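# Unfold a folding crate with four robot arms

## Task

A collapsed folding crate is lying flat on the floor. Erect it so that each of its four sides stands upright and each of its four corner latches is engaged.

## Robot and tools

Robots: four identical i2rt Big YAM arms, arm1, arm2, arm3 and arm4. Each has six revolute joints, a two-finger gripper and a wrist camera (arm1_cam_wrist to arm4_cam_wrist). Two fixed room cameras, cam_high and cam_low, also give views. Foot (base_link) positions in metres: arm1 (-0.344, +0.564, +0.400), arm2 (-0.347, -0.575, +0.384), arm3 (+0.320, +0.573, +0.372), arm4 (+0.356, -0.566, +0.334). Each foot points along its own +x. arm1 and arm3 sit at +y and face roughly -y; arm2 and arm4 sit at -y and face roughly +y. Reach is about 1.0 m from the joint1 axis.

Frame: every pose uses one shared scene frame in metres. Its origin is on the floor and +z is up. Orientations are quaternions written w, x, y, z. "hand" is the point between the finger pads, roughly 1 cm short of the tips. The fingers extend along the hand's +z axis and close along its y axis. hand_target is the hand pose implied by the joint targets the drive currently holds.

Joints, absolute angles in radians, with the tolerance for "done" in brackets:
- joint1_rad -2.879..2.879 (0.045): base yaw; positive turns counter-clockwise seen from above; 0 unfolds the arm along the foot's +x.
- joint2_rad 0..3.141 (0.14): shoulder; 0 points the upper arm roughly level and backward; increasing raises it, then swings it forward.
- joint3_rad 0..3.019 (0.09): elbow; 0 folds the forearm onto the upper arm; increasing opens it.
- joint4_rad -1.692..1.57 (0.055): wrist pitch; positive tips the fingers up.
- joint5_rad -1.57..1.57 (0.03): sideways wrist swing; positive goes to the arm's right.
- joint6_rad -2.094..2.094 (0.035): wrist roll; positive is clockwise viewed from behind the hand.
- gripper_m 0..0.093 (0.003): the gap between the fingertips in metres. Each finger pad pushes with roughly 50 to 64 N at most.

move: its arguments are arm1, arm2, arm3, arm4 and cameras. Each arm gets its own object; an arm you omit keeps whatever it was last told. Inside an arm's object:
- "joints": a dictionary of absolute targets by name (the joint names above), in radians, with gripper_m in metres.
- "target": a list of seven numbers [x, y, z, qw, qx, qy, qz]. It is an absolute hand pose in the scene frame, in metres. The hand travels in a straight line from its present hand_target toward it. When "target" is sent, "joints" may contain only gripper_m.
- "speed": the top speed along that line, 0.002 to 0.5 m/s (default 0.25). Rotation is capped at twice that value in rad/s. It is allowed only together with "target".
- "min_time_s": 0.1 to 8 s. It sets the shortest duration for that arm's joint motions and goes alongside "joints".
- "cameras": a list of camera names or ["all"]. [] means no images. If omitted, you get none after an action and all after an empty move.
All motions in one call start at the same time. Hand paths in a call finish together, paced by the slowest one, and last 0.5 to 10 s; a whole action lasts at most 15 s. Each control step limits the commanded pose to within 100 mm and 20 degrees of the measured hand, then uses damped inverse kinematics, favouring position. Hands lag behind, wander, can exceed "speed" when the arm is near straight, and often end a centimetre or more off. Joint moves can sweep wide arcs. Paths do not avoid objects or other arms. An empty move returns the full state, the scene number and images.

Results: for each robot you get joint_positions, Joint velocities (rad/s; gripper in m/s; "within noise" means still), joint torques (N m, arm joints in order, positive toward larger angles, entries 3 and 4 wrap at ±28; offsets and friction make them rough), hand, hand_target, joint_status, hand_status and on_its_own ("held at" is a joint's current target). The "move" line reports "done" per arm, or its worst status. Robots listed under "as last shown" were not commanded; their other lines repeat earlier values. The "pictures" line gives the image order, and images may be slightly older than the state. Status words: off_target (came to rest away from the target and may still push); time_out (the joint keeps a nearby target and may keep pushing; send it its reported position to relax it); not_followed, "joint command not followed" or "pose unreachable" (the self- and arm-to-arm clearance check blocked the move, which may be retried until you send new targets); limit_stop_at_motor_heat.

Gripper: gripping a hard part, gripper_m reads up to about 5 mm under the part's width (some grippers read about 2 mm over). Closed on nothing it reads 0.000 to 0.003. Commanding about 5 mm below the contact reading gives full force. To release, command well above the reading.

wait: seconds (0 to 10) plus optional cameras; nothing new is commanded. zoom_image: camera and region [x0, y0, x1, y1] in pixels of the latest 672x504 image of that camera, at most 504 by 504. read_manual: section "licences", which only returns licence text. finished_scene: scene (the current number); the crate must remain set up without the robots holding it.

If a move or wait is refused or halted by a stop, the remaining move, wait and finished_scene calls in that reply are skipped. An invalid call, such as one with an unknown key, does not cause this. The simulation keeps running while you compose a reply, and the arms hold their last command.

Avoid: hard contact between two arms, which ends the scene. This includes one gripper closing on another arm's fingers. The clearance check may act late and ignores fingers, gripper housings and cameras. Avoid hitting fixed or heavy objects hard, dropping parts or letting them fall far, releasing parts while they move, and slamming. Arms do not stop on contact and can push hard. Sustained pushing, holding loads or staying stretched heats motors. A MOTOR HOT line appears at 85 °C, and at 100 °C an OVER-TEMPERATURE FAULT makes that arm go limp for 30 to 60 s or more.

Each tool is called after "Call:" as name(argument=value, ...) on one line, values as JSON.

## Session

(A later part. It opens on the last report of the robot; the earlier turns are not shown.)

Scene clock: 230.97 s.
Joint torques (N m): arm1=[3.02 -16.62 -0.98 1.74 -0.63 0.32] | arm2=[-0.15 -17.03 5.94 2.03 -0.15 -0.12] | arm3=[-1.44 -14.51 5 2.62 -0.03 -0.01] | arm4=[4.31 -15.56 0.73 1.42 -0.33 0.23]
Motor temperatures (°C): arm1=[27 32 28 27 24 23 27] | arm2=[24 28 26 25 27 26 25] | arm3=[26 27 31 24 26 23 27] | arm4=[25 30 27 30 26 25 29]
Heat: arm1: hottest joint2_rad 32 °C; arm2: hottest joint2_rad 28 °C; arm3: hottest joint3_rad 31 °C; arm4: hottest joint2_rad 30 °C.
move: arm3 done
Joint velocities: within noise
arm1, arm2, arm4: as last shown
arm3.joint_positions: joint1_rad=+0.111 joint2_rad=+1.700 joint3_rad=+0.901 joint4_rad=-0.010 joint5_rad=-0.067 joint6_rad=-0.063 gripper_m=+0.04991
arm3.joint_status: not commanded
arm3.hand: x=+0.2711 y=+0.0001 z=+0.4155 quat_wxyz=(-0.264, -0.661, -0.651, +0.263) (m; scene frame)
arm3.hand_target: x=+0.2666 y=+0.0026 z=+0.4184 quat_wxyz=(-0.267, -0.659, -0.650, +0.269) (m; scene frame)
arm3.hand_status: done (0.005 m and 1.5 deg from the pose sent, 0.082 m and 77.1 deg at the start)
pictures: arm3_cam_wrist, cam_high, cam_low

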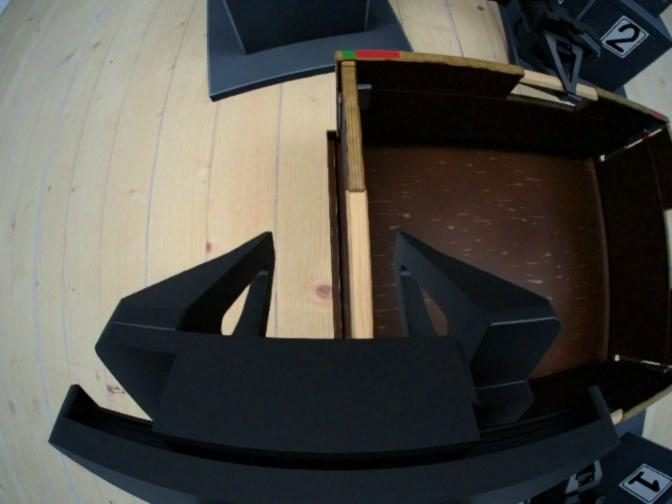

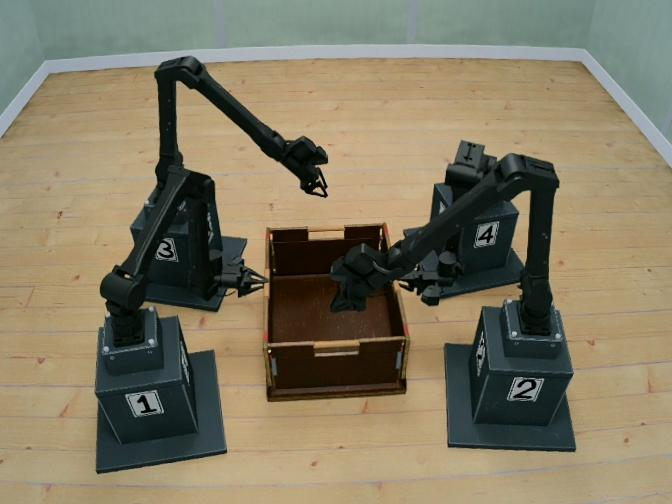

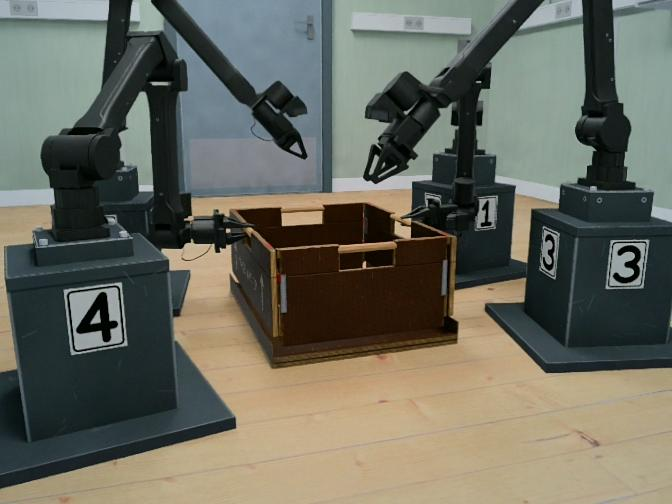

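Call:
move(arm1={"target": [-0.010, 0.192, 0.236, 0, 0, 0.735, -0.678], "speed": 0.04}, arm4={"target": [-0.034, -0.198, 0.236, -0.697, 0.717, 0, 0], "speed": 0.04}, arm2={"target": [-0.30, 0.0, 0.44, -0.2706, 0.6533, -0.6533, -0.2706], "speed": 0.1}, cameras=["cam_high","cam_low","arm2_cam_wrist","arm3_cam_wrist"])

Call:
zoom_image(camera="cam_low", region=[220, 180, 480, 380])

Call:
zoom_image(camera="cam_high", region=[250, 210, 420, 410])

Scene clock: 234.63 s.
Joint torques (N m): arm1=[-1.26 -16.79 1.4 1.73 -2.07 0] | arm2=[-0.38 -17.55 7.25 0.94 -0.15 -0.14] | arm3=[-1.38 -14.56 4.88 2.61 -0.02 -0.03] | arm4=[1.14 -15.5 2.82 0.46 -1.4 0.19]
Motor temperatures (°C): arm1=[27 32 28 27 24 23 27] | arm2=[24 28 26 25 27 26 25] | arm3=[26 27 31 24 26 23 27] | arm4=[25 30 27 30 26 25 29]
Heat: arm1: hottest joint2_rad 32 °C; arm2: hottest joint2_rad 28 °C; arm3: hottest joint3_rad 31 °C; arm4: hottest joint2_rad 30 °C.
move: arm1 off_target; arm2 off_target; arm4 off_target
Joint velocities: within noise
arm1.joint_positions: joint1_rad=+0.869 joint2_rad=+2.656 joint3_rad=+0.873 joint4_rad=+1.574 joint5_rad=+1.091 joint6_rad=-1.383 gripper_m=+0.01707
arm1.joint_status: not commanded
arm1.hand: x=-0.0226 y=+0.2018 z=+0.2419 quat_wxyz=(+0.017, -0.016, -0.738, +0.674) (m; scene frame)
arm1.hand_target: x=-0.0103 y=+0.1949 z=+0.2357 quat_wxyz=(+0.002, +0.001, -0.740, +0.673) (m; scene frame)
arm1.hand_status: off_target (0.017 m and 2.7 deg from the pose sent, 0.017 m and 3.7 deg at the start; a joint's target at an end of its range on 36 of 36 steps)
arm2.joint_positions: joint1_rad=+0.038 joint2_rad=+1.708 joint3_rad=+0.881 joint4_rad=+0.001 joint5_rad=-0.070 joint6_rad=-0.062 gripper_m=+0.01196
arm2.joint_status: not commanded
arm2.hand: x=-0.3027 y=-0.0092 z=+0.4176 quat_wxyz=(-0.256, +0.656, -0.661, -0.260) (m; scene frame)
arm2.hand_target: x=-0.3001 y=+0.0002 z=+0.4393 quat_wxyz=(-0.270, +0.653, -0.653, -0.271) (m; scene frame)
arm2.hand_status: off_target (0.024 m and 2.2 deg from the pose sent, 0.037 m and 2.7 deg at the start)
arm3: as last shown
arm3.hand_target: x=+0.2666 y=+0.0027 z=+0.4184 quat_wxyz=(-0.267, -0.659, -0.650, +0.269) (m; scene frame)
arm4.joint_positions: joint1_rad=+0.910 joint2_rad=+2.513 joint3_rad=+0.914 joint4_rad=+1.554 joint5_rad=+1.146 joint6_rad=-1.512 gripper_m=+0.01712
arm4.joint_status: not commanded
arm4.hand: x=-0.0266 y=-0.2032 z=+0.2440 quat_wxyz=(-0.700, +0.714, -0.017, +0.004) (m; scene frame)
arm4.hand_target: x=-0.0330 y=-0.1986 z=+0.2356 quat_wxyz=(-0.697, +0.717, +0.000, +0.000) (m; scene frame)
arm4.hand_status: off_target (0.012 m and 2.0 deg from the pose sent, 0.014 m and 2.7 deg at the start)
pictures: arm2_cam_wrist, arm3_cam_wrist, cam_high, cam_low

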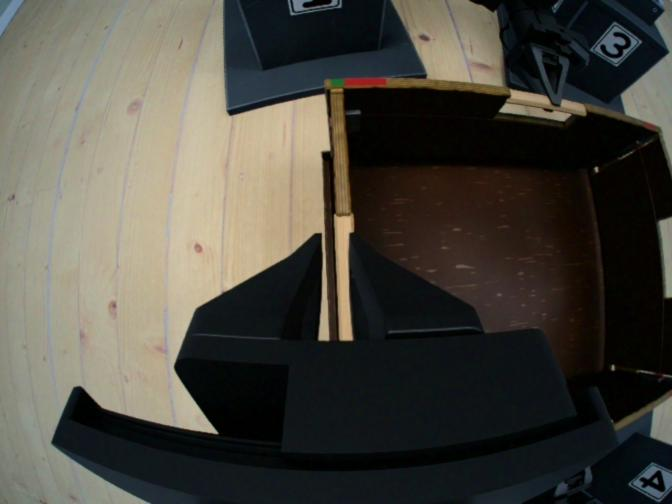

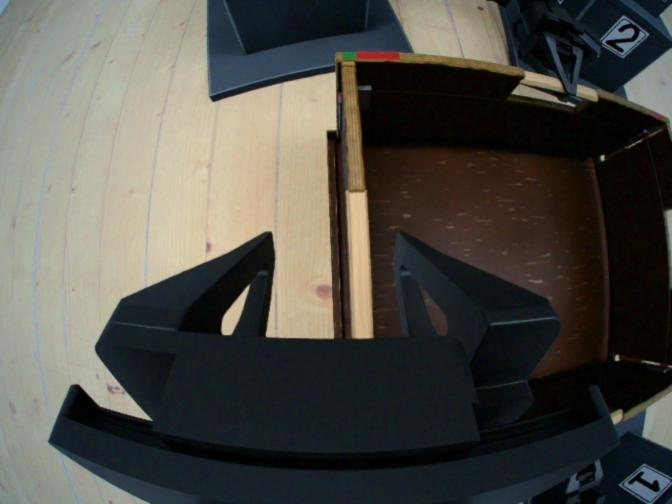

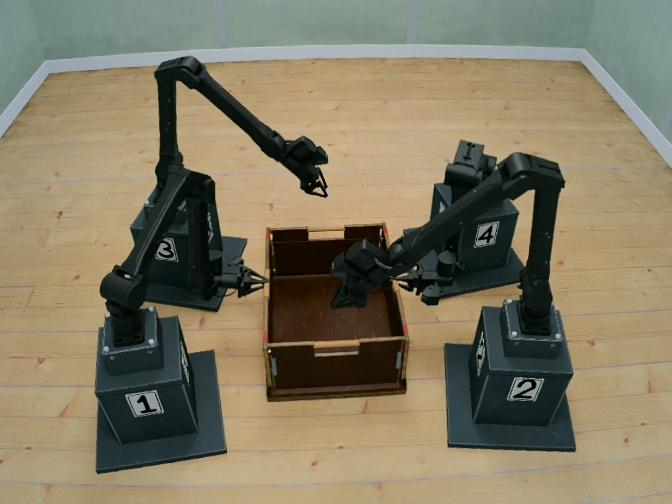

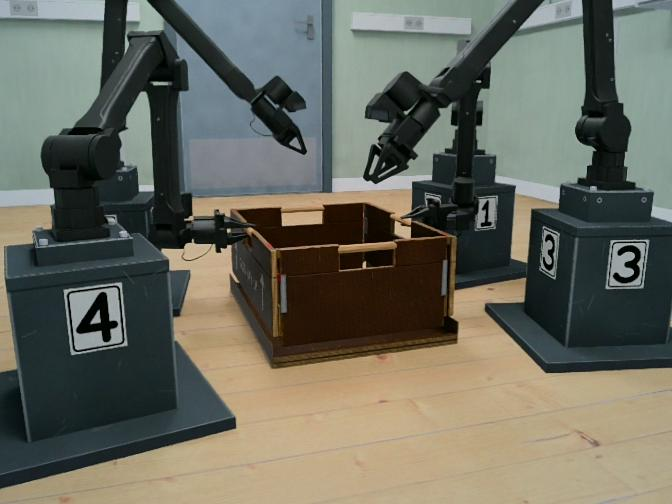

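Scaled by 1.938 from the camera's 672x504 image, which has a finer 960x720 frame.

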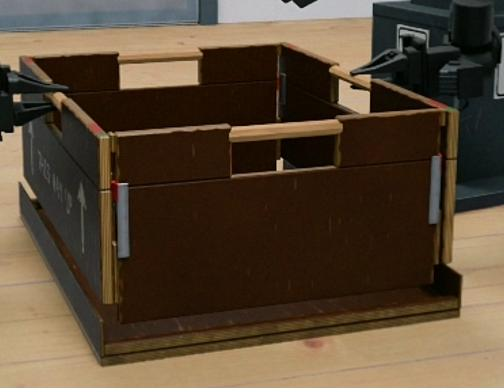

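Scaled by 2.520 from the camera's 672x504 image, which has a finer 960x720 frame.

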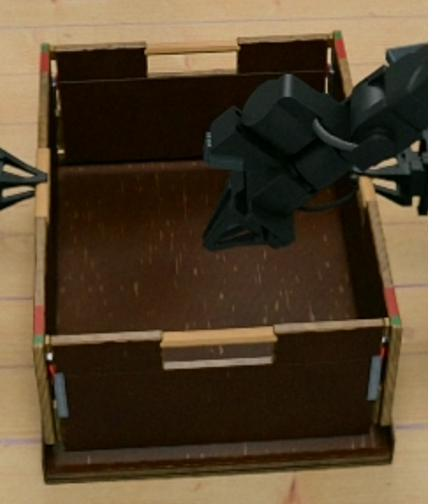

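Call:
move(arm3={"target": [0.30, 0.27, 0.42, 0.2706, 0.6533, 0.6533, -0.2706], "speed": 0.2}, arm2={"target": [-0.33, -0.27, 0.42, -0.2706, 0.6533, -0.6533, -0.2706], "speed": 0.2}, cameras=["arm2_cam_wrist","arm3_cam_wrist"])

Call:
zoom_image(camera="arm2_cam_wrist", region=[250, 50, 500, 250])

Call:
zoom_image(camera="arm3_cam_wrist", region=[250, 50, 500, 250])

Scene clock: 243.13 s.
Joint torques (N m): arm1=[-0.97 -16.91 1.24 1.73 -2 0.06] | arm2=[0.21 -4.37 6.54 1.03 0.08 -0.08] | arm3=[-0.38 -4.42 5.7 1.47 0.03 -0.07] | arm4=[1.08 -15.5 2.82 0.47 -1.4 0.19]
Motor temperatures (°C): arm1=[27 31 28 27 26 23 27] | arm2=[24 28 26 25 27 26 25] | arm3=[26 27 31 24 26 23 27] | arm4=[25 29 27 30 27 25 29]
Heat: arm1: hottest joint2_rad 31 °C; arm2: hottest joint2_rad 28 °C; arm3: hottest joint3_rad 31 °C; arm4: hottest joint4_rad 30 °C.
move: arm2 done; arm3 done
Joint velocities: within noise
arm1, arm4: as last shown
arm2.joint_positions: joint1_rad=+0.038 joint2_rad=+0.958 joint3_rad=+0.176 joint4_rad=-0.014 joint5_rad=-0.070 joint6_rad=-0.062 gripper_m=+0.01196
arm2.joint_status: not commanded
arm2.hand: x=-0.3285 y=-0.2719 z=+0.4172 quat_wxyz=(-0.267, +0.652, -0.657, -0.269) (m; scene frame)
arm2.hand_target: x=-0.3290 y=-0.2694 z=+0.4222 quat_wxyz=(-0.271, +0.653, -0.653, -0.271) (m; scene frame)
arm2.hand_status: done (0.004 m and 0.6 deg from the pose sent, 0.262 m and 2.2 deg at the start)
arm3.joint_positions: joint1_rad=+0.111 joint2_rad=+0.890 joint3_rad=+0.213 joint4_rad=-0.093 joint5_rad=-0.067 joint6_rad=-0.065 gripper_m=+0.04991
arm3.joint_status: not commanded
arm3.hand: x=+0.2988 y=+0.2625 z=+0.4269 quat_wxyz=(-0.275, -0.655, -0.647, +0.277) (m; scene frame)
arm3.hand_target: x=+0.3010 y=+0.2690 z=+0.4219 quat_wxyz=(-0.271, -0.653, -0.653, +0.272) (m; scene frame)
arm3.hand_status: done (0.010 m and 1.2 deg from the pose sent, 0.271 m and 1.5 deg at the start)
pictures: arm2_cam_wrist, arm3_cam_wrist

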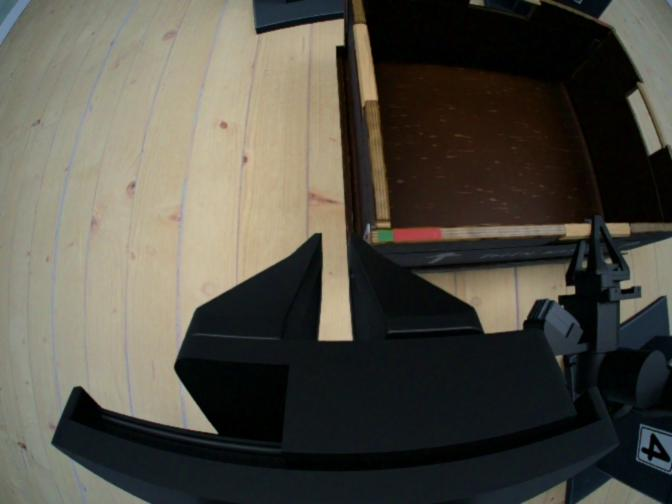

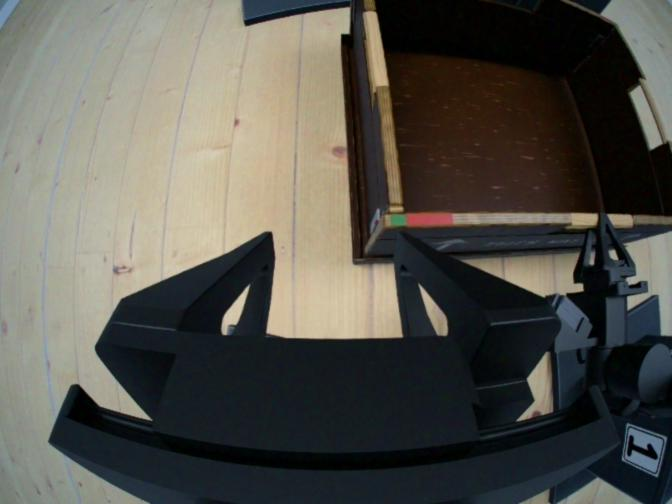

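Scaled by 2.016 from the camera's 672x504 image, which has a finer 960x720 frame.

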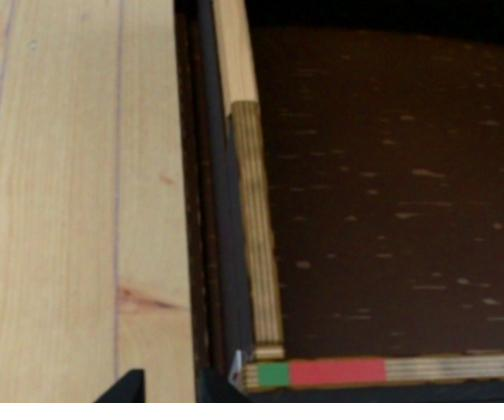

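Scaled by 2.016 from the camera's 672x504 image, which has a finer 960x720 frame.

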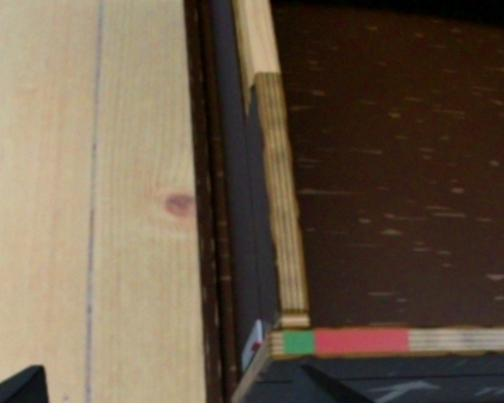

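Call:
move(arm1={"target": [-0.012, 0.206, 0.238, 0, 0, 0.735, -0.678], "speed": 0.04}, arm4={"target": [-0.034, -0.208, 0.238, -0.697, 0.717, 0, 0], "speed": 0.04})

Call:
move(arm1={"joints": {"gripper_m": 0.05}}, arm4={"joints": {"gripper_m": 0.05}})

Call:
move(arm1={"target": [-0.012, 0.31, 0.25, 0, 0, 0.735, -0.678], "speed": 0.1}, arm4={"target": [-0.034, -0.31, 0.25, -0.697, 0.717, 0, 0], "speed": 0.1}, cameras=["cam_high","cam_low"])

Call:
zoom_image(camera="cam_low", region=[220, 180, 480, 380])

Call:
zoom_image(camera="cam_high", region=[250, 210, 420, 410])

Scene clock: 246.83 s.
Joint torques (N m): arm1=[1.32 -17.08 -0.18 1.85 -0.86 0.18] | arm2=[0.26 -4.31 6.56 1.05 0.08 -0.08] | arm3=[-0.85 -3.31 5.67 1.25 0.01 -0.04] | arm4=[2.67 -15.97 1.83 0.77 -0.71 0.2]
Motor temperatures (°C): arm1=[27 31 28 27 26 23 27] | arm2=[24 28 26 25 27 26 25] | arm3=[26 27 31 24 26 23 27] | arm4=[25 29 27 30 28 25 29]
Heat: arm1: hottest joint2_rad 31 °C; arm2: hottest joint2_rad 28 °C; arm3: hottest joint3_rad 31 °C; arm4: hottest joint4_rad 30 °C.
move: arm1 off_target; arm4 off_target
Joint velocities: within noise
arm1.joint_positions: joint1_rad=+0.867 joint2_rad=+2.654 joint3_rad=+0.871 joint4_rad=+1.574 joint5_rad=+1.091 joint6_rad=-1.383 gripper_m=+0.01707
arm1.joint_status: not commanded
arm1.hand: x=-0.0233 y=+0.2014 z=+0.2425 quat_wxyz=(+0.018, -0.016, -0.738, +0.674) (m; scene frame)
arm1.hand_target: x=-0.0131 y=+0.2044 z=+0.2386 quat_wxyz=(+0.003, -0.004, -0.740, +0.672) (m; scene frame)
arm1.hand_status: off_target (0.013 m and 2.8 deg from the pose sent, 0.012 m and 2.7 deg at the start; a joint's target at an end of its range on 29 of 29 steps)
arm2, arm3: as last shown
arm4.joint_positions: joint1_rad=+0.910 joint2_rad=+2.513 joint3_rad=+0.914 joint4_rad=+1.554 joint5_rad=+1.148 joint6_rad=-1.512 gripper_m=+0.01712
arm4.joint_status: not commanded
arm4.hand: x=-0.0264 y=-0.2032 z=+0.2440 quat_wxyz=(-0.700, +0.713, -0.017, +0.005) (m; scene frame)
arm4.hand_target: x=-0.0337 y=-0.2079 z=+0.2379 quat_wxyz=(-0.697, +0.717, +0.000, +0.000) (m; scene frame)
arm4.hand_status: off_target (0.011 m and 2.1 deg from the pose sent, 0.011 m and 2.0 deg at the start)
pictures: none

Scene clock: 247.53 s.
Joint torques (N m): arm1=[0.79 -17.38 -0.31 1.8 0.16 0.19] | arm2=[0.26 -4.37 6.56 1.05 0.08 -0.08] | arm3=[-0.09 -4.01 5.82 1.32 0.03 -0.06] | arm4=[1.96 -16.03 1.88 0.95 -0.14 0.2]
Motor temperatures (°C): arm1=[27 31 28 27 26 23 27] | arm2=[24 28 26 25 27 26 25] | arm3=[26 26 31 24 26 23 27] | arm4=[25 29 27 30 28 25 29]
Heat: arm1: hottest joint2_rad 31 °C; arm2: hottest joint2_rad 28 °C; arm3: hottest joint3_rad 31 °C; arm4: hottest joint4_rad 30 °C.
move: arm1 done; arm4 done
Joint velocities: within noise
arm1.joint_positions: joint1_rad=+0.879 joint2_rad=+2.656 joint3_rad=+0.887 joint4_rad=+1.574 joint5_rad=+1.057 joint6_rad=-1.383 gripper_m=+0.04993
arm1.joint_status: all done
arm1.hand: x=-0.0081 y=+0.2026 z=+0.2418 quat_wxyz=(-0.003, -0.005, -0.738, +0.675) (m; scene frame)
arm1.hand_target: x=-0.0049 y=+0.2055 z=+0.2387 quat_wxyz=(-0.006, -0.001, -0.739, +0.673) (m; scene frame)
arm1.hand_status: not commanded
arm2, arm3: as last shown
arm4.joint_positions: joint1_rad=+0.925 joint2_rad=+2.513 joint3_rad=+0.914 joint4_rad=+1.551 joint5_rad=+1.123 joint6_rad=-1.512 gripper_m=+0.04991
arm4.joint_status: all done
arm4.hand: x=-0.0361 y=-0.2091 z=+0.2434 quat_wxyz=(-0.700, +0.714, -0.002, -0.009) (m; scene frame)
arm4.hand_target: x=-0.0386 y=-0.2119 z=+0.2378 quat_wxyz=(-0.697, +0.717, +0.006, -0.006) (m; scene frame)
arm4.hand_status: not commanded
pictures: none

Scene clock: 249.63 s.
Joint torques (N m): arm1=[0.32 -18.08 -2.61 1.42 0.44 0.32] | arm2=[0.26 -4.42 6.54 1.03 0.08 -0.08] | arm3=[0.09 -4.31 5.79 1.31 0.01 -0.06] | arm4=[1.85 -16.15 0.03 1.55 0.05 0.43]
Motor temperatures (°C): arm1=[27 31 28 27 26 23 27] | arm2=[24 27 26 25 27 26 25] | arm3=[26 26 31 24 26 23 27] | arm4=[25 29 27 30 27 25 29]
Heat: arm1: hottest joint2_rad 31 °C; arm2: hottest joint2_rad 27 °C; arm3: hottest joint3_rad 31 °C; arm4: hottest joint4_rad 30 °C.
move: arm1 done; arm4 done
Joint velocities: within noise
arm1.joint_positions: joint1_rad=+1.145 joint2_rad=+2.646 joint3_rad=+0.776 joint4_rad=+1.532 joint5_rad=+1.318 joint6_rad=-1.244 gripper_m=+0.04997
arm1.joint_status: not commanded
arm1.hand: x=-0.0110 y=+0.3073 z=+0.2461 quat_wxyz=(+0.003, +0.001, -0.734, +0.679) (m; scene frame)
arm1.hand_target: x=-0.0119 y=+0.3102 z=+0.2499 quat_wxyz=(+0.000, +0.000, -0.734, +0.679) (m; scene frame)
arm1.hand_status: done (0.005 m and 0.5 deg from the pose sent, 0.108 m and 0.8 deg at the start; a joint's target at an end of its range on 29 of 63 steps)
arm2, arm3: as last shown
arm4.joint_positions: joint1_rad=+1.140 joint2_rad=+2.487 joint3_rad=+0.817 joint4_rad=+1.551 joint5_rad=+1.357 joint6_rad=-1.480 gripper_m=+0.04995
arm4.joint_status: not commanded
arm4.hand: x=-0.0318 y=-0.3035 z=+0.2481 quat_wxyz=(-0.698, +0.716, +0.005, +0.012) (m; scene frame)
arm4.hand_target: x=-0.0314 y=-0.3054 z=+0.2512 quat_wxyz=(-0.699, +0.715, -0.003, +0.003) (m; scene frame)
arm4.hand_status: done (0.007 m and 1.5 deg from the pose sent, 0.101 m and 1.1 deg at the start; a joint's target at an end of its range on 32 of 63 steps)
pictures: cam_high, cam_low

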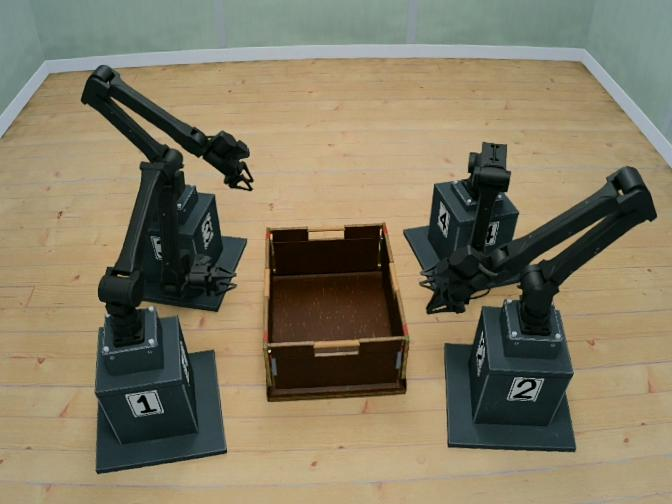

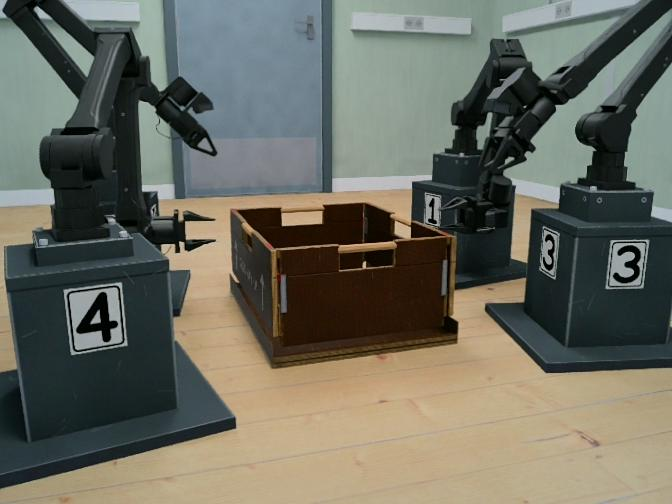

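Scaled by 1.938 from the camera's 672x504 image, which has a finer 960x720 frame.

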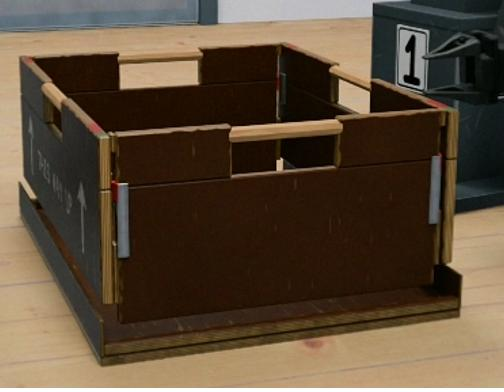

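Scaled by 2.520 from the camera's 672x504 image, which has a finer 960x720 frame.

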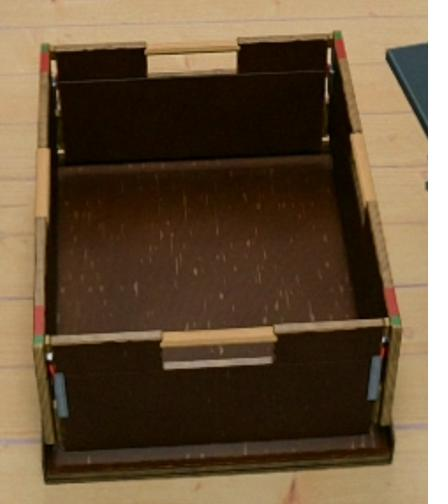

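Call:
move(arm3={"target": [0.36, 0.12, 0.32, -0.38, 0.5964, 0.5964, -0.38], "speed": 0.2, "joints": {"gripper_m": 0.0}})

Call:
move(arm3={"target": [0.32, 0.10, 0.225, -0.38, 0.5964, 0.5964, -0.38], "speed": 0.1}, cameras=["arm3_cam_wrist","cam_low"])

Scene clock: 257.33 s.
Joint torques (N m): arm1=[0.67 -18.08 -2.73 1.42 0.42 0.31] | arm2=[0.26 -4.31 6.56 1.03 0.08 -0.09] | arm3=[0.62 -14.21 5.53 -1.52 0.63 0.28] | arm4=[2.08 -16.21 0.05 1.55 0.05 0.42]
Motor temperatures (°C): arm1=[27 31 28 27 25 23 26] | arm2=[24 27 26 25 27 26 25] | arm3=[26 26 31 24 26 23 27] | arm4=[25 29 27 30 27 25 28]
Heat: arm1: hottest joint2_rad 31 °C; arm2: hottest joint2_rad 27 °C; arm3: hottest joint3_rad 31 °C; arm4: hottest joint4_rad 30 °C.
move: arm3 off_target
Joint velocities: within noise
arm1.joint_positions: joint1_rad=+1.145 joint2_rad=+2.645 joint3_rad=+0.776 joint4_rad=+1.532 joint5_rad=+1.318 joint6_rad=-1.242 gripper_m=+0.04997
arm1.joint_status: not commanded
arm1.hand: x=-0.0106 y=+0.3072 z=+0.2467 quat_wxyz=(+0.002, +0.000, -0.734, +0.679) (m; scene frame)
arm1.hand_target: x=-0.0115 y=+0.3101 z=+0.2505 quat_wxyz=(-0.001, +0.000, -0.734, +0.679) (m; scene frame)
arm1.hand_status: not commanded
arm2: as last shown
arm3.joint_positions: joint1_rad=+0.614 joint2_rad=+2.211 joint3_rad=+1.289 joint4_rad=-1.334 joint5_rad=+0.988 joint6_rad=+0.785 gripper_m=+0.00050
arm3.joint_status: all done
arm3.hand: x=+0.3513 y=+0.1243 z=+0.3296 quat_wxyz=(+0.375, -0.600, -0.595, +0.380) (m; scene frame)
arm3.hand_target: x=+0.3584 y=+0.1196 z=+0.3216 quat_wxyz=(+0.378, -0.595, -0.597, +0.383) (m; scene frame)
arm3.hand_status: off_target (0.014 m and 0.7 deg from the pose sent, 0.188 m and 78.0 deg at the start)
arm4.joint_positions: joint1_rad=+1.140 joint2_rad=+2.487 joint3_rad=+0.817 joint4_rad=+1.551 joint5_rad=+1.358 joint6_rad=-1.480 gripper_m=+0.04995
arm4.joint_status: not commanded
arm4.hand: x=-0.0315 y=-0.3035 z=+0.2482 quat_wxyz=(-0.698, +0.716, +0.005, +0.013) (m; scene frame)
arm4.hand_target: x=-0.0312 y=-0.3054 z=+0.2512 quat_wxyz=(-0.699, +0.715, -0.003, +0.003) (m; scene frame)
arm4.hand_status: not commanded
pictures: none

Scene clock: 259.20 s.
Joint torques (N m): arm1=[0.32 -17.49 -2.65 1.26 0.44 0.3] | arm2=[0.26 -4.37 6.56 1.03 0.08 -0.08] | arm3=[-1.08 -15.5 4.48 -0.29 0.74 0] | arm4=[2.08 -16.15 0.05 1.54 0.05 0.42]
Motor temperatures (°C): arm1=[27 31 28 27 25 23 26] | arm2=[24 27 26 25 27 26 25] | arm3=[26 26 30 24 26 23 27] | arm4=[25 30 26 30 27 25 28]
Heat: arm1: hottest joint2_rad 31 °C; arm2: hottest joint2_rad 27 °C; arm3: hottest joint3_rad 30 °C; arm4: hottest joint2_rad 30 °C.
move: arm3 off_target
Joint velocities: within noise
arm1, arm2, arm4: as last shown
arm3.joint_positions: joint1_rad=+0.546 joint2_rad=+2.412 joint3_rad=+1.349 joint4_rad=-1.113 joint5_rad=+1.033 joint6_rad=+0.682 gripper_m=+0.00050
arm3.joint_status: not commanded
arm3.hand: x=+0.3226 y=+0.1065 z=+0.2359 quat_wxyz=(+0.378, -0.597, -0.597, +0.381) (m; scene frame)
arm3.hand_target: x=+0.3200 y=+0.1013 z=+0.2251 quat_wxyz=(+0.380, -0.596, -0.597, +0.380) (m; scene frame)
arm3.hand_status: off_target (0.013 m and 0.2 deg from the pose sent, 0.112 m and 0.7 deg at the start)
pictures: arm3_cam_wrist, cam_low

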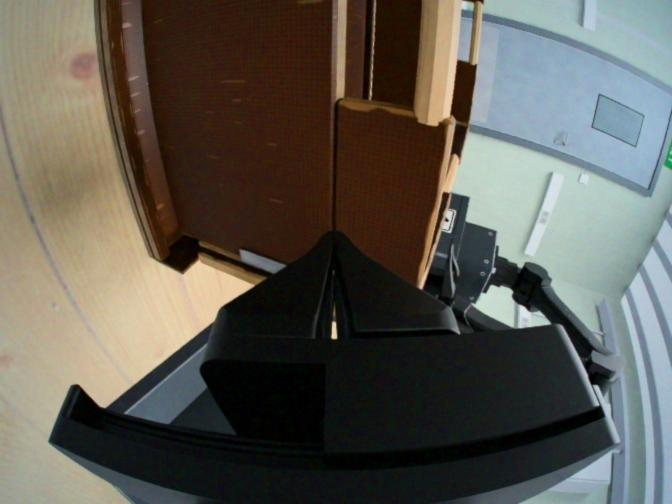

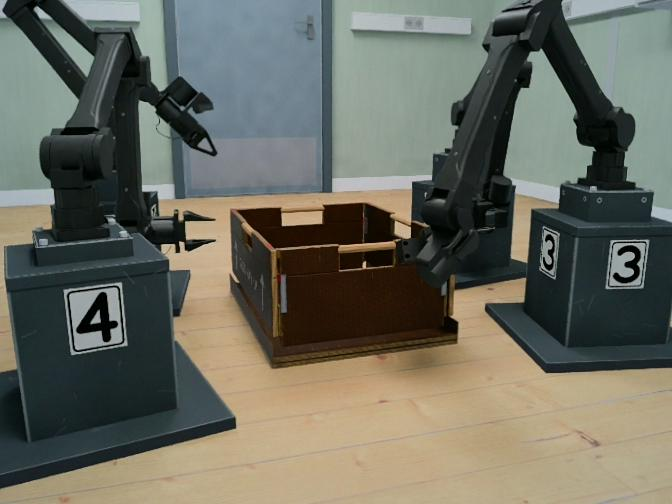

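Call:
move(arm3={"target": [0.26, 0.10, 0.22, -0.38, 0.5964, 0.5964, -0.38], "speed": 0.04}, cameras=["cam_low"])

Call:
move(arm3={"target": [0.235, 0.10, 0.22, -0.38, 0.5964, 0.5964, -0.38], "speed": 0.03}, cameras=["cam_low","cam_high"])

Call:
zoom_image(camera="cam_low", region=[220, 180, 480, 380])

Scene clock: 263.53 s.
Joint torques (N m): arm1=[0.56 -18.14 -2.63 1.59 0.44 0.27] | arm2=[0.21 -4.37 6.56 1.03 0.08 -0.08] | arm3=[-1.55 -17.38 1.63 -0.09 0.84 0.02] | arm4=[2.08 -16.15 0.05 1.54 0.05 0.42]
Motor temperatures (°C): arm1=[27 31 28 27 25 23 26] | arm2=[24 27 26 25 27 26 25] | arm3=[26 27 30 24 26 23 27] | arm4=[25 30 26 30 27 25 28]
Heat: arm1: hottest joint2_rad 31 °C; arm2: hottest joint2_rad 27 °C; arm3: hottest joint3_rad 30 °C; arm4: hottest joint2_rad 30 °C.
move: arm3 done
Joint velocities: within noise
arm1, arm2, arm4: as last shown
arm3.joint_positions: joint1_rad=+0.430 joint2_rad=+2.412 joint3_rad=+1.289 joint4_rad=-0.868 joint5_rad=+1.089 joint6_rad=+0.469 gripper_m=+0.00050
arm3.joint_status: not commanded
arm3.hand: x=+0.2656 y=+0.0991 z=+0.2182 quat_wxyz=(+0.378, -0.596, -0.598, +0.380) (m; scene frame)
arm3.hand_target: x=+0.2601 y=+0.1007 z=+0.2199 quat_wxyz=(+0.380, -0.597, -0.597, +0.379) (m; scene frame)
arm3.hand_status: done (0.006 m and 0.3 deg from the pose sent, 0.065 m and 0.2 deg at the start)
pictures: cam_low

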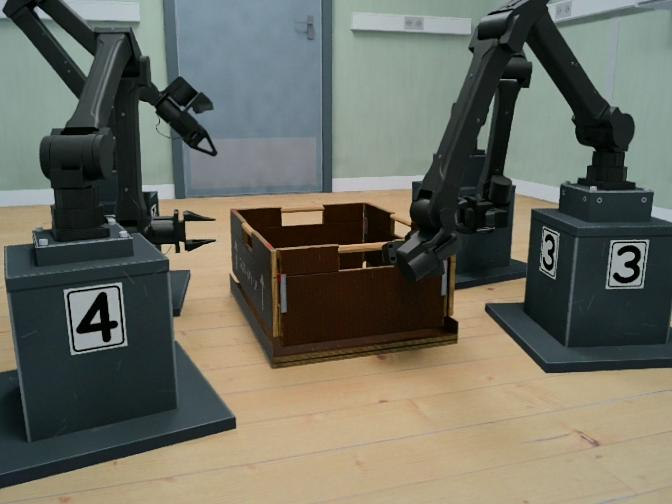

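Scene clock: 265.13 s.
Joint torques (N m): arm1=[0.67 -17.44 -2.54 1.46 0.47 0.29] | arm2=[0.26 -4.42 6.57 1.05 0.08 -0.08] | arm3=[-4.48 -17.96 1.66 0.25 1.18 0.04] | arm4=[2.08 -16.15 0.05 1.55 0.05 0.42]
Motor temperatures (°C): arm1=[27 31 28 27 25 23 26] | arm2=[24 27 26 25 27 26 25] | arm3=[26 27 30 24 26 23 27] | arm4=[25 30 26 30 27 25 28]
Heat: arm1: hottest joint2_rad 31 °C; arm2: hottest joint2_rad 27 °C; arm3: hottest joint3_rad 30 °C; arm4: hottest joint2_rad 30 °C.
move: arm3 off_target
Joint velocities: within noise
arm1, arm2, arm4: as last shown
arm3.joint_positions: joint1_rad=+0.428 joint2_rad=+2.400 joint3_rad=+1.251 joint4_rad=-0.759 joint5_rad=+1.098 joint6_rad=+0.369 gripper_m=+0.00050
arm3.joint_status: not commanded
arm3.hand: x=+0.2644 y=+0.0982 z=+0.2146 quat_wxyz=(+0.369, -0.583, -0.613, +0.384) (m; scene frame)
arm3.hand_target: x=+0.2412 y=+0.1001 z=+0.2199 quat_wxyz=(+0.378, -0.593, -0.599, +0.382) (m; scene frame)
arm3.hand_status: off_target (0.030 m and 2.8 deg from the pose sent, 0.031 m and 0.3 deg at the start)
pictures: cam_high, cam_low

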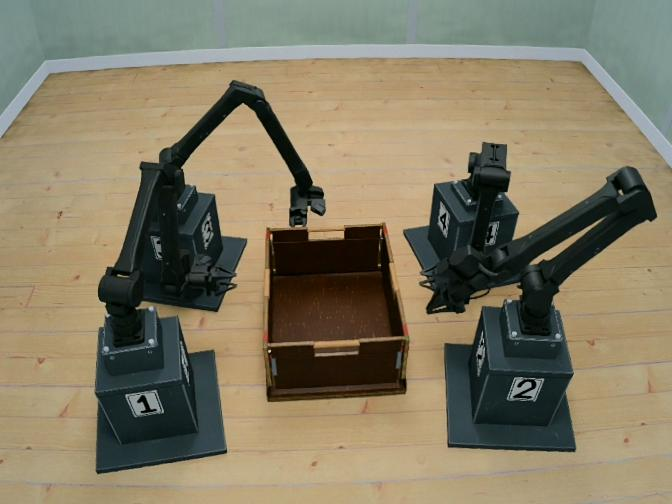

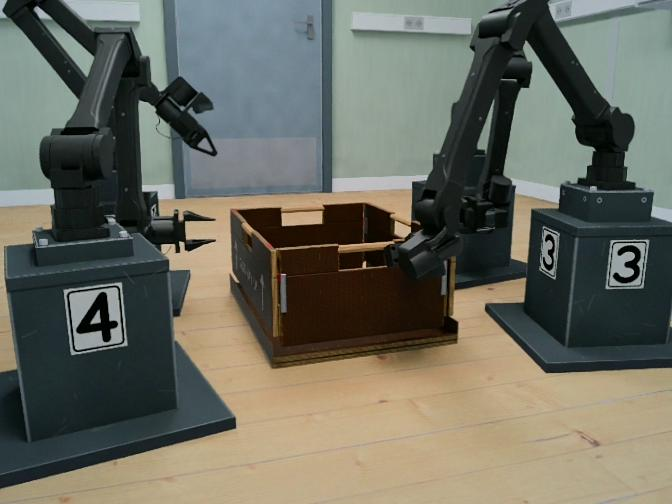

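Scaled by 1.938 from the camera's 672x504 image, which has a finer 960x720 frame.

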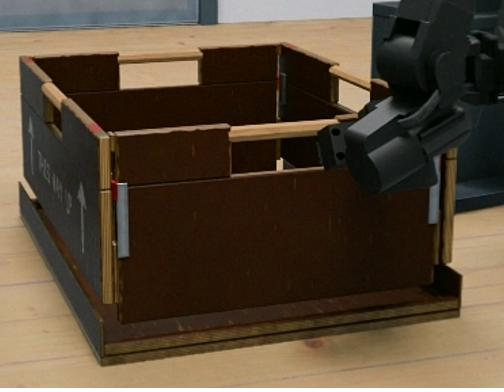

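Call:
move(arm3={"target": [0.34, 0.12, 0.24, -0.38, 0.5964, 0.5964, -0.38], "speed": 0.1}, arm2={"target": [-0.41, -0.13, 0.32, -0.38, 0.5964, -0.5964, 0.38], "speed": 0.25})

Call:
move(arm2={"target": [-0.36, -0.10, 0.228, -0.38, 0.5964, -0.5964, 0.38], "speed": 0.1}, arm3={"target": [0.40, 0.2, 0.42, -0.38, 0.5964, 0.5964, -0.38], "speed": 0.2})

Call:
move(arm2={"target": [-0.305, -0.10, 0.228, -0.38, 0.5964, -0.5964, 0.38], "speed": 0.04})

Call:
move(arm2={"target": [-0.28, -0.10, 0.228, -0.38, 0.5964, -0.5964, 0.38], "speed": 0.03}, cameras=["arm2_cam_wrist","cam_high"])

Call:
zoom_image(camera="cam_high", region=[250, 210, 420, 410])

Scene clock: 271.80 s.
Joint torques (N m): arm1=[0.5 -17.85 -2.69 1.42 0.41 0.35] | arm2=[0.38 -18.43 5.39 -1.2 0.45 0.22] | arm3=[0.5 -16.85 4.04 -1.51 0.39 0.32] | arm4=[2.08 -16.15 0.05 1.54 0.05 0.42]
Motor temperatures (°C): arm1=[27 31 28 27 25 23 26] | arm2=[24 27 26 25 27 26 25] | arm3=[26 27 30 24 26 23 27] | arm4=[25 30 26 30 27 25 28]
Heat: arm1: hottest joint2_rad 31 °C; arm2: hottest joint2_rad 27 °C; arm3: hottest joint3_rad 30 °C; arm4: hottest joint2_rad 30 °C.
move: arm2 done; arm3 off_target
Joint velocities: within noise
arm1, arm4: as last shown
arm2.joint_positions: joint1_rad=+0.595 joint2_rad=+2.274 joint3_rad=+1.320 joint4_rad=-1.374 joint5_rad=+0.952 joint6_rad=+0.854 gripper_m=+0.01196
arm2.joint_status: not commanded
arm2.hand: x=-0.4048 y=-0.1362 z=+0.3210 quat_wxyz=(-0.380, +0.599, -0.593, +0.381) (m; scene frame)
arm2.hand_target: x=-0.4100 y=-0.1301 z=+0.3206 quat_wxyz=(-0.383, +0.597, -0.595, +0.378) (m; scene frame)
arm2.hand_status: done (0.008 m and 0.5 deg from the pose sent, 0.190 m and 77.6 deg at the start)
arm3.joint_positions: joint1_rad=+0.568 joint2_rad=+2.398 joint3_rad=+1.314 joint4_rad=-1.156 joint5_rad=+1.013 joint6_rad=+0.740 gripper_m=+0.00050
arm3.joint_status: not commanded
arm3.hand: x=+0.3273 y=+0.1263 z=+0.2405 quat_wxyz=(+0.387, -0.597, -0.593, +0.376) (m; scene frame)
arm3.hand_target: x=+0.3346 y=+0.1199 z=+0.2405 quat_wxyz=(+0.382, -0.600, -0.593, +0.378) (m; scene frame)
arm3.hand_status: off_target (0.014 m and 1.0 deg from the pose sent, 0.083 m and 2.8 deg at the start)
pictures: none

Scene clock: 273.80 s.
Joint torques (N m): arm1=[0.62 -17.55 -2.67 1.44 0.42 0.31] | arm2=[-0.85 -19.84 4.53 -0.14 0.7 -0.08] | arm3=[0.56 -15.85 3.06 -2 0.29 0.27] | arm4=[2.08 -16.15 0.05 1.54 0.05 0.42]
Motor temperatures (°C): arm1=[27 31 28 27 25 23 26] | arm2=[24 27 26 25 27 26 25] | arm3=[26 27 30 24 26 23 27] | arm4=[25 30 26 30 27 25 28]
Heat: arm1: hottest joint2_rad 31 °C; arm2: hottest joint2_rad 27 °C; arm3: hottest joint3_rad 30 °C; arm4: hottest joint2_rad 30 °C.
move: arm2 off_target; arm3 done
Joint velocities: within noise
arm1, arm4: as last shown
arm2.joint_positions: joint1_rad=+0.481 joint2_rad=+2.469 joint3_rad=+1.394 joint4_rad=-1.148 joint5_rad=+1.015 joint6_rad=+0.716 gripper_m=+0.01196
arm2.joint_status: not commanded
arm2.hand: x=-0.3563 y=-0.1097 z=+0.2300 quat_wxyz=(-0.375, +0.596, -0.595, +0.387) (m; scene frame)
arm2.hand_target: x=-0.3566 y=-0.1003 z=+0.2284 quat_wxyz=(-0.378, +0.594, -0.598, +0.381) (m; scene frame)
arm2.hand_status: off_target (0.011 m and 1.0 deg from the pose sent, 0.109 m and 0.5 deg at the start)
arm3.joint_positions: joint1_rad=+0.776 joint2_rad=+2.001 joint3_rad=+1.188 joint4_rad=-1.600 joint5_rad=+0.879 joint6_rad=+0.978 gripper_m=+0.00050
arm3.joint_status: not commanded
arm3.hand: x=+0.4011 y=+0.1918 z=+0.4176 quat_wxyz=(+0.375, -0.598, -0.597, +0.382) (m; scene frame)
arm3.hand_target: x=+0.4011 y=+0.1985 z=+0.4197 quat_wxyz=(+0.381, -0.594, -0.597, +0.381) (m; scene frame)
arm3.hand_status: done (0.009 m and 0.6 deg from the pose sent, 0.207 m and 1.0 deg at the start)
pictures: none

Scene clock: 275.90 s.
Joint torques (N m): arm1=[0.73 -18.02 -2.51 1.39 0.47 0.32] | arm2=[-0.85 -22.89 2.58 -0.02 0.76 -0.06] | arm3=[0.03 -15.21 2.99 -1.88 0.29 0.26] | arm4=[2.08 -16.21 0.05 1.55 0.05 0.42]
Motor temperatures (°C): arm1=[27 31 28 27 24 23 26] | arm2=[24 27 26 25 27 26 25] | arm3=[26 27 30 24 26 23 27] | arm4=[25 30 26 30 27 25 28]
Heat: arm1: hottest joint2_rad 31 °C; arm2: hottest joint2_rad 27 °C; arm3: hottest joint3_rad 30 °C; arm4: hottest joint2_rad 30 °C.
move: arm2 off_target
Joint velocities: within noise
arm1, arm4: as last shown
arm2.joint_positions: joint1_rad=+0.392 joint2_rad=+2.467 joint3_rad=+1.321 joint4_rad=-0.939 joint5_rad=+1.070 joint6_rad=+0.536 gripper_m=+0.01196
arm2.joint_status: not commanded
arm2.hand: x=-0.3099 y=-0.1106 z=+0.2131 quat_wxyz=(-0.373, +0.604, -0.586, +0.390) (m; scene frame)
arm2.hand_target: x=-0.3084 y=-0.1001 z=+0.2275 quat_wxyz=(-0.381, +0.598, -0.595, +0.378) (m; scene frame)
arm2.hand_status: off_target (0.019 m and 2.0 deg from the pose sent, 0.052 m and 1.0 deg at the start)
arm3.joint_positions: joint1_rad=+0.773 joint2_rad=+2.001 joint3_rad=+1.188 joint4_rad=-1.600 joint5_rad=+0.879 joint6_rad=+0.980 gripper_m=+0.00050
arm3.joint_status: not commanded
arm3.hand: x=+0.3999 y=+0.1916 z=+0.4176 quat_wxyz=(+0.375, -0.600, -0.595, +0.381) (m; scene frame)
arm3.hand_target: x=+0.4000 y=+0.1982 z=+0.4197 quat_wxyz=(+0.381, -0.596, -0.596, +0.381) (m; scene frame)
arm3.hand_status: not commanded
pictures: none

Scene clock: 277.53 s.
Joint torques (N m): arm1=[0.26 -18.08 -2.67 1.52 0.42 0.33] | arm2=[-5.36 -22.07 2.8 0.35 1.44 -0.11] | arm3=[0.21 -15.15 3.07 -1.88 0.31 0.26] | arm4=[2.02 -16.15 0.05 1.54 0.05 0.42]
Motor temperatures (°C): arm1=[27 31 28 27 24 23 26] | arm2=[24 27 26 25 27 26 25] | arm3=[26 27 30 24 26 23 27] | arm4=[25 30 26 30 27 25 28]
Heat: arm1: hottest joint2_rad 31 °C; arm2: hottest joint2_rad 27 °C; arm3: hottest joint3_rad 30 °C; arm4: hottest joint2_rad 30 °C.
move: arm2 off_target
Joint velocities: within noise
arm1, arm3, arm4: as last shown
arm2.joint_positions: joint1_rad=+0.391 joint2_rad=+2.444 joint3_rad=+1.278 joint4_rad=-0.841 joint5_rad=+1.074 joint6_rad=+0.446 gripper_m=+0.01196
arm2.joint_status: not commanded
arm2.hand: x=-0.3088 y=-0.1106 z=+0.2128 quat_wxyz=(-0.375, +0.619, -0.576, +0.379) (m; scene frame)
arm2.hand_target: x=-0.2821 y=-0.1013 z=+0.2276 quat_wxyz=(-0.380, +0.597, -0.596, +0.380) (m; scene frame)
arm2.hand_status: off_target (0.034 m and 3.5 deg from the pose sent, 0.035 m and 2.0 deg at the start)
pictures: arm2_cam_wrist, cam_high

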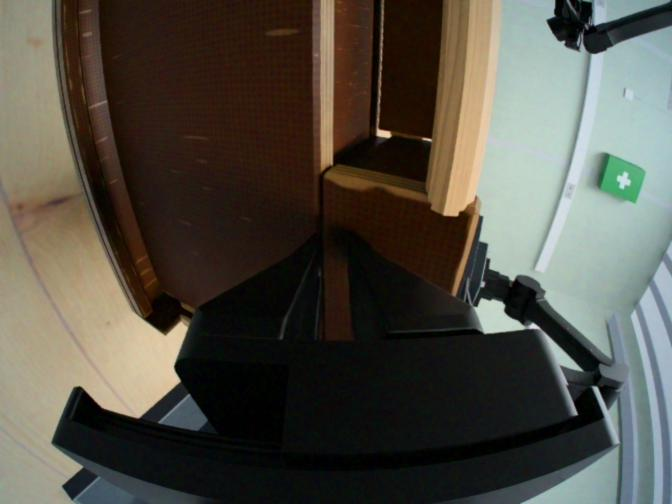

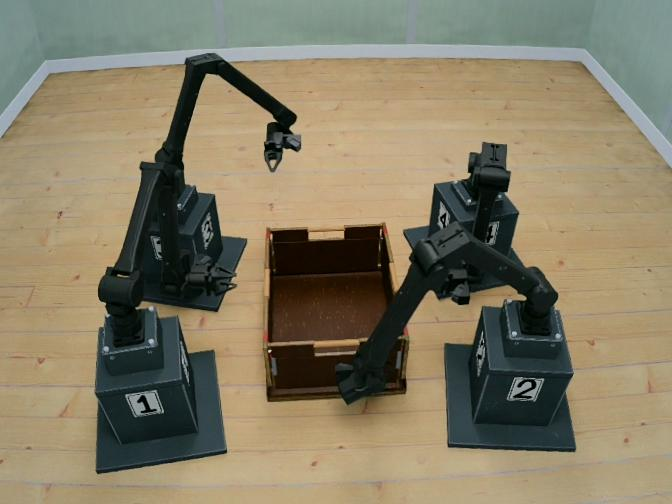

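Scaled by 2.520 from the camera's 672x504 image, which has a finer 960x720 frame.

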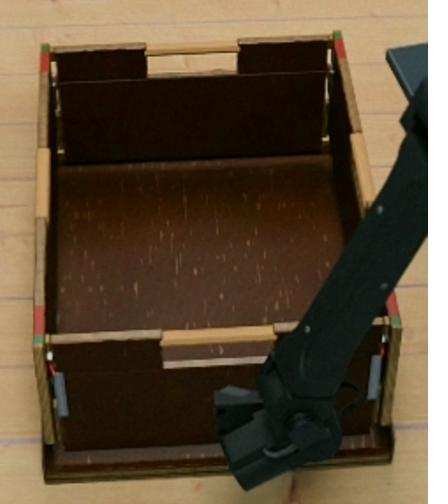

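Both end walls hold firm. Retreat and finish.

Call:
move(arm2={"target": [-0.39, -0.13, 0.26, -0.38, 0.5964, -0.5964, 0.38], "speed": 0.1})

Call:
finished_scene(scene=1)

Scene clock: 280.23 s.
Joint torques (N m): arm1=[0.32 -18.26 -2.62 1.48 0.45 0.28] | arm2=[0.09 -21.89 4.25 -1.21 0.31 0.19] | arm3=[0.03 -15.74 3.15 -1.92 0.3 0.25] | arm4=[2.08 -16.15 0.03 1.54 0.05 0.42]
Motor temperatures (°C): arm1=[27 31 28 27 24 23 26] | arm2=[24 27 26 25 27 26 25] | arm3=[26 27 30 24 26 23 27] | arm4=[24 30 26 30 27 25 28]
Heat: arm1: hottest joint2_rad 31 °C; arm2: hottest joint2_rad 27 °C; arm3: hottest joint3_rad 30 °C; arm4: hottest joint2_rad 30 °C.
move: arm2 off_target
Joint velocities: within noise
arm1.joint_positions: joint1_rad=+1.145 joint2_rad=+2.645 joint3_rad=+0.776 joint4_rad=+1.532 joint5_rad=+1.318 joint6_rad=-1.242 gripper_m=+0.04997
arm1.joint_status: not commanded
arm1.hand: x=-0.0106 y=+0.3072 z=+0.2467 quat_wxyz=(+0.002, +0.000, -0.734, +0.679) (m; scene frame)
arm1.hand_target: x=-0.0115 y=+0.3101 z=+0.2505 quat_wxyz=(-0.001, +0.000, -0.734, +0.679) (m; scene frame)
arm1.hand_status: not commanded
arm2.joint_positions: joint1_rad=+0.554 joint2_rad=+2.429 joint3_rad=+1.329 joint4_rad=-1.231 joint5_rad=+0.976 joint6_rad=+0.811 gripper_m=+0.01196
arm2.joint_status: not commanded
arm2.hand: x=-0.3797 y=-0.1435 z=+0.2464 quat_wxyz=(-0.374, +0.600, -0.585, +0.397) (m; scene frame)
arm2.hand_target: x=-0.3869 y=-0.1304 z=+0.2600 quat_wxyz=(-0.380, +0.594, -0.597, +0.382) (m; scene frame)
arm2.hand_status: off_target (0.022 m and 2.5 deg from the pose sent, 0.096 m and 3.5 deg at the start)
arm3: as last shown
arm4.joint_positions: joint1_rad=+1.140 joint2_rad=+2.487 joint3_rad=+0.817 joint4_rad=+1.551 joint5_rad=+1.358 joint6_rad=-1.480 gripper_m=+0.04995
arm4.joint_status: not commanded
arm4.hand: x=-0.0315 y=-0.3035 z=+0.2482 quat_wxyz=(-0.698, +0.716, +0.005, +0.013) (m; scene frame)
arm4.hand_target: x=-0.0312 y=-0.3054 z=+0.2512 quat_wxyz=(-0.699, +0.715, -0.003, +0.003) (m; scene frame)
arm4.hand_status: not commanded
pictures: none

The scene is finished: the task was done.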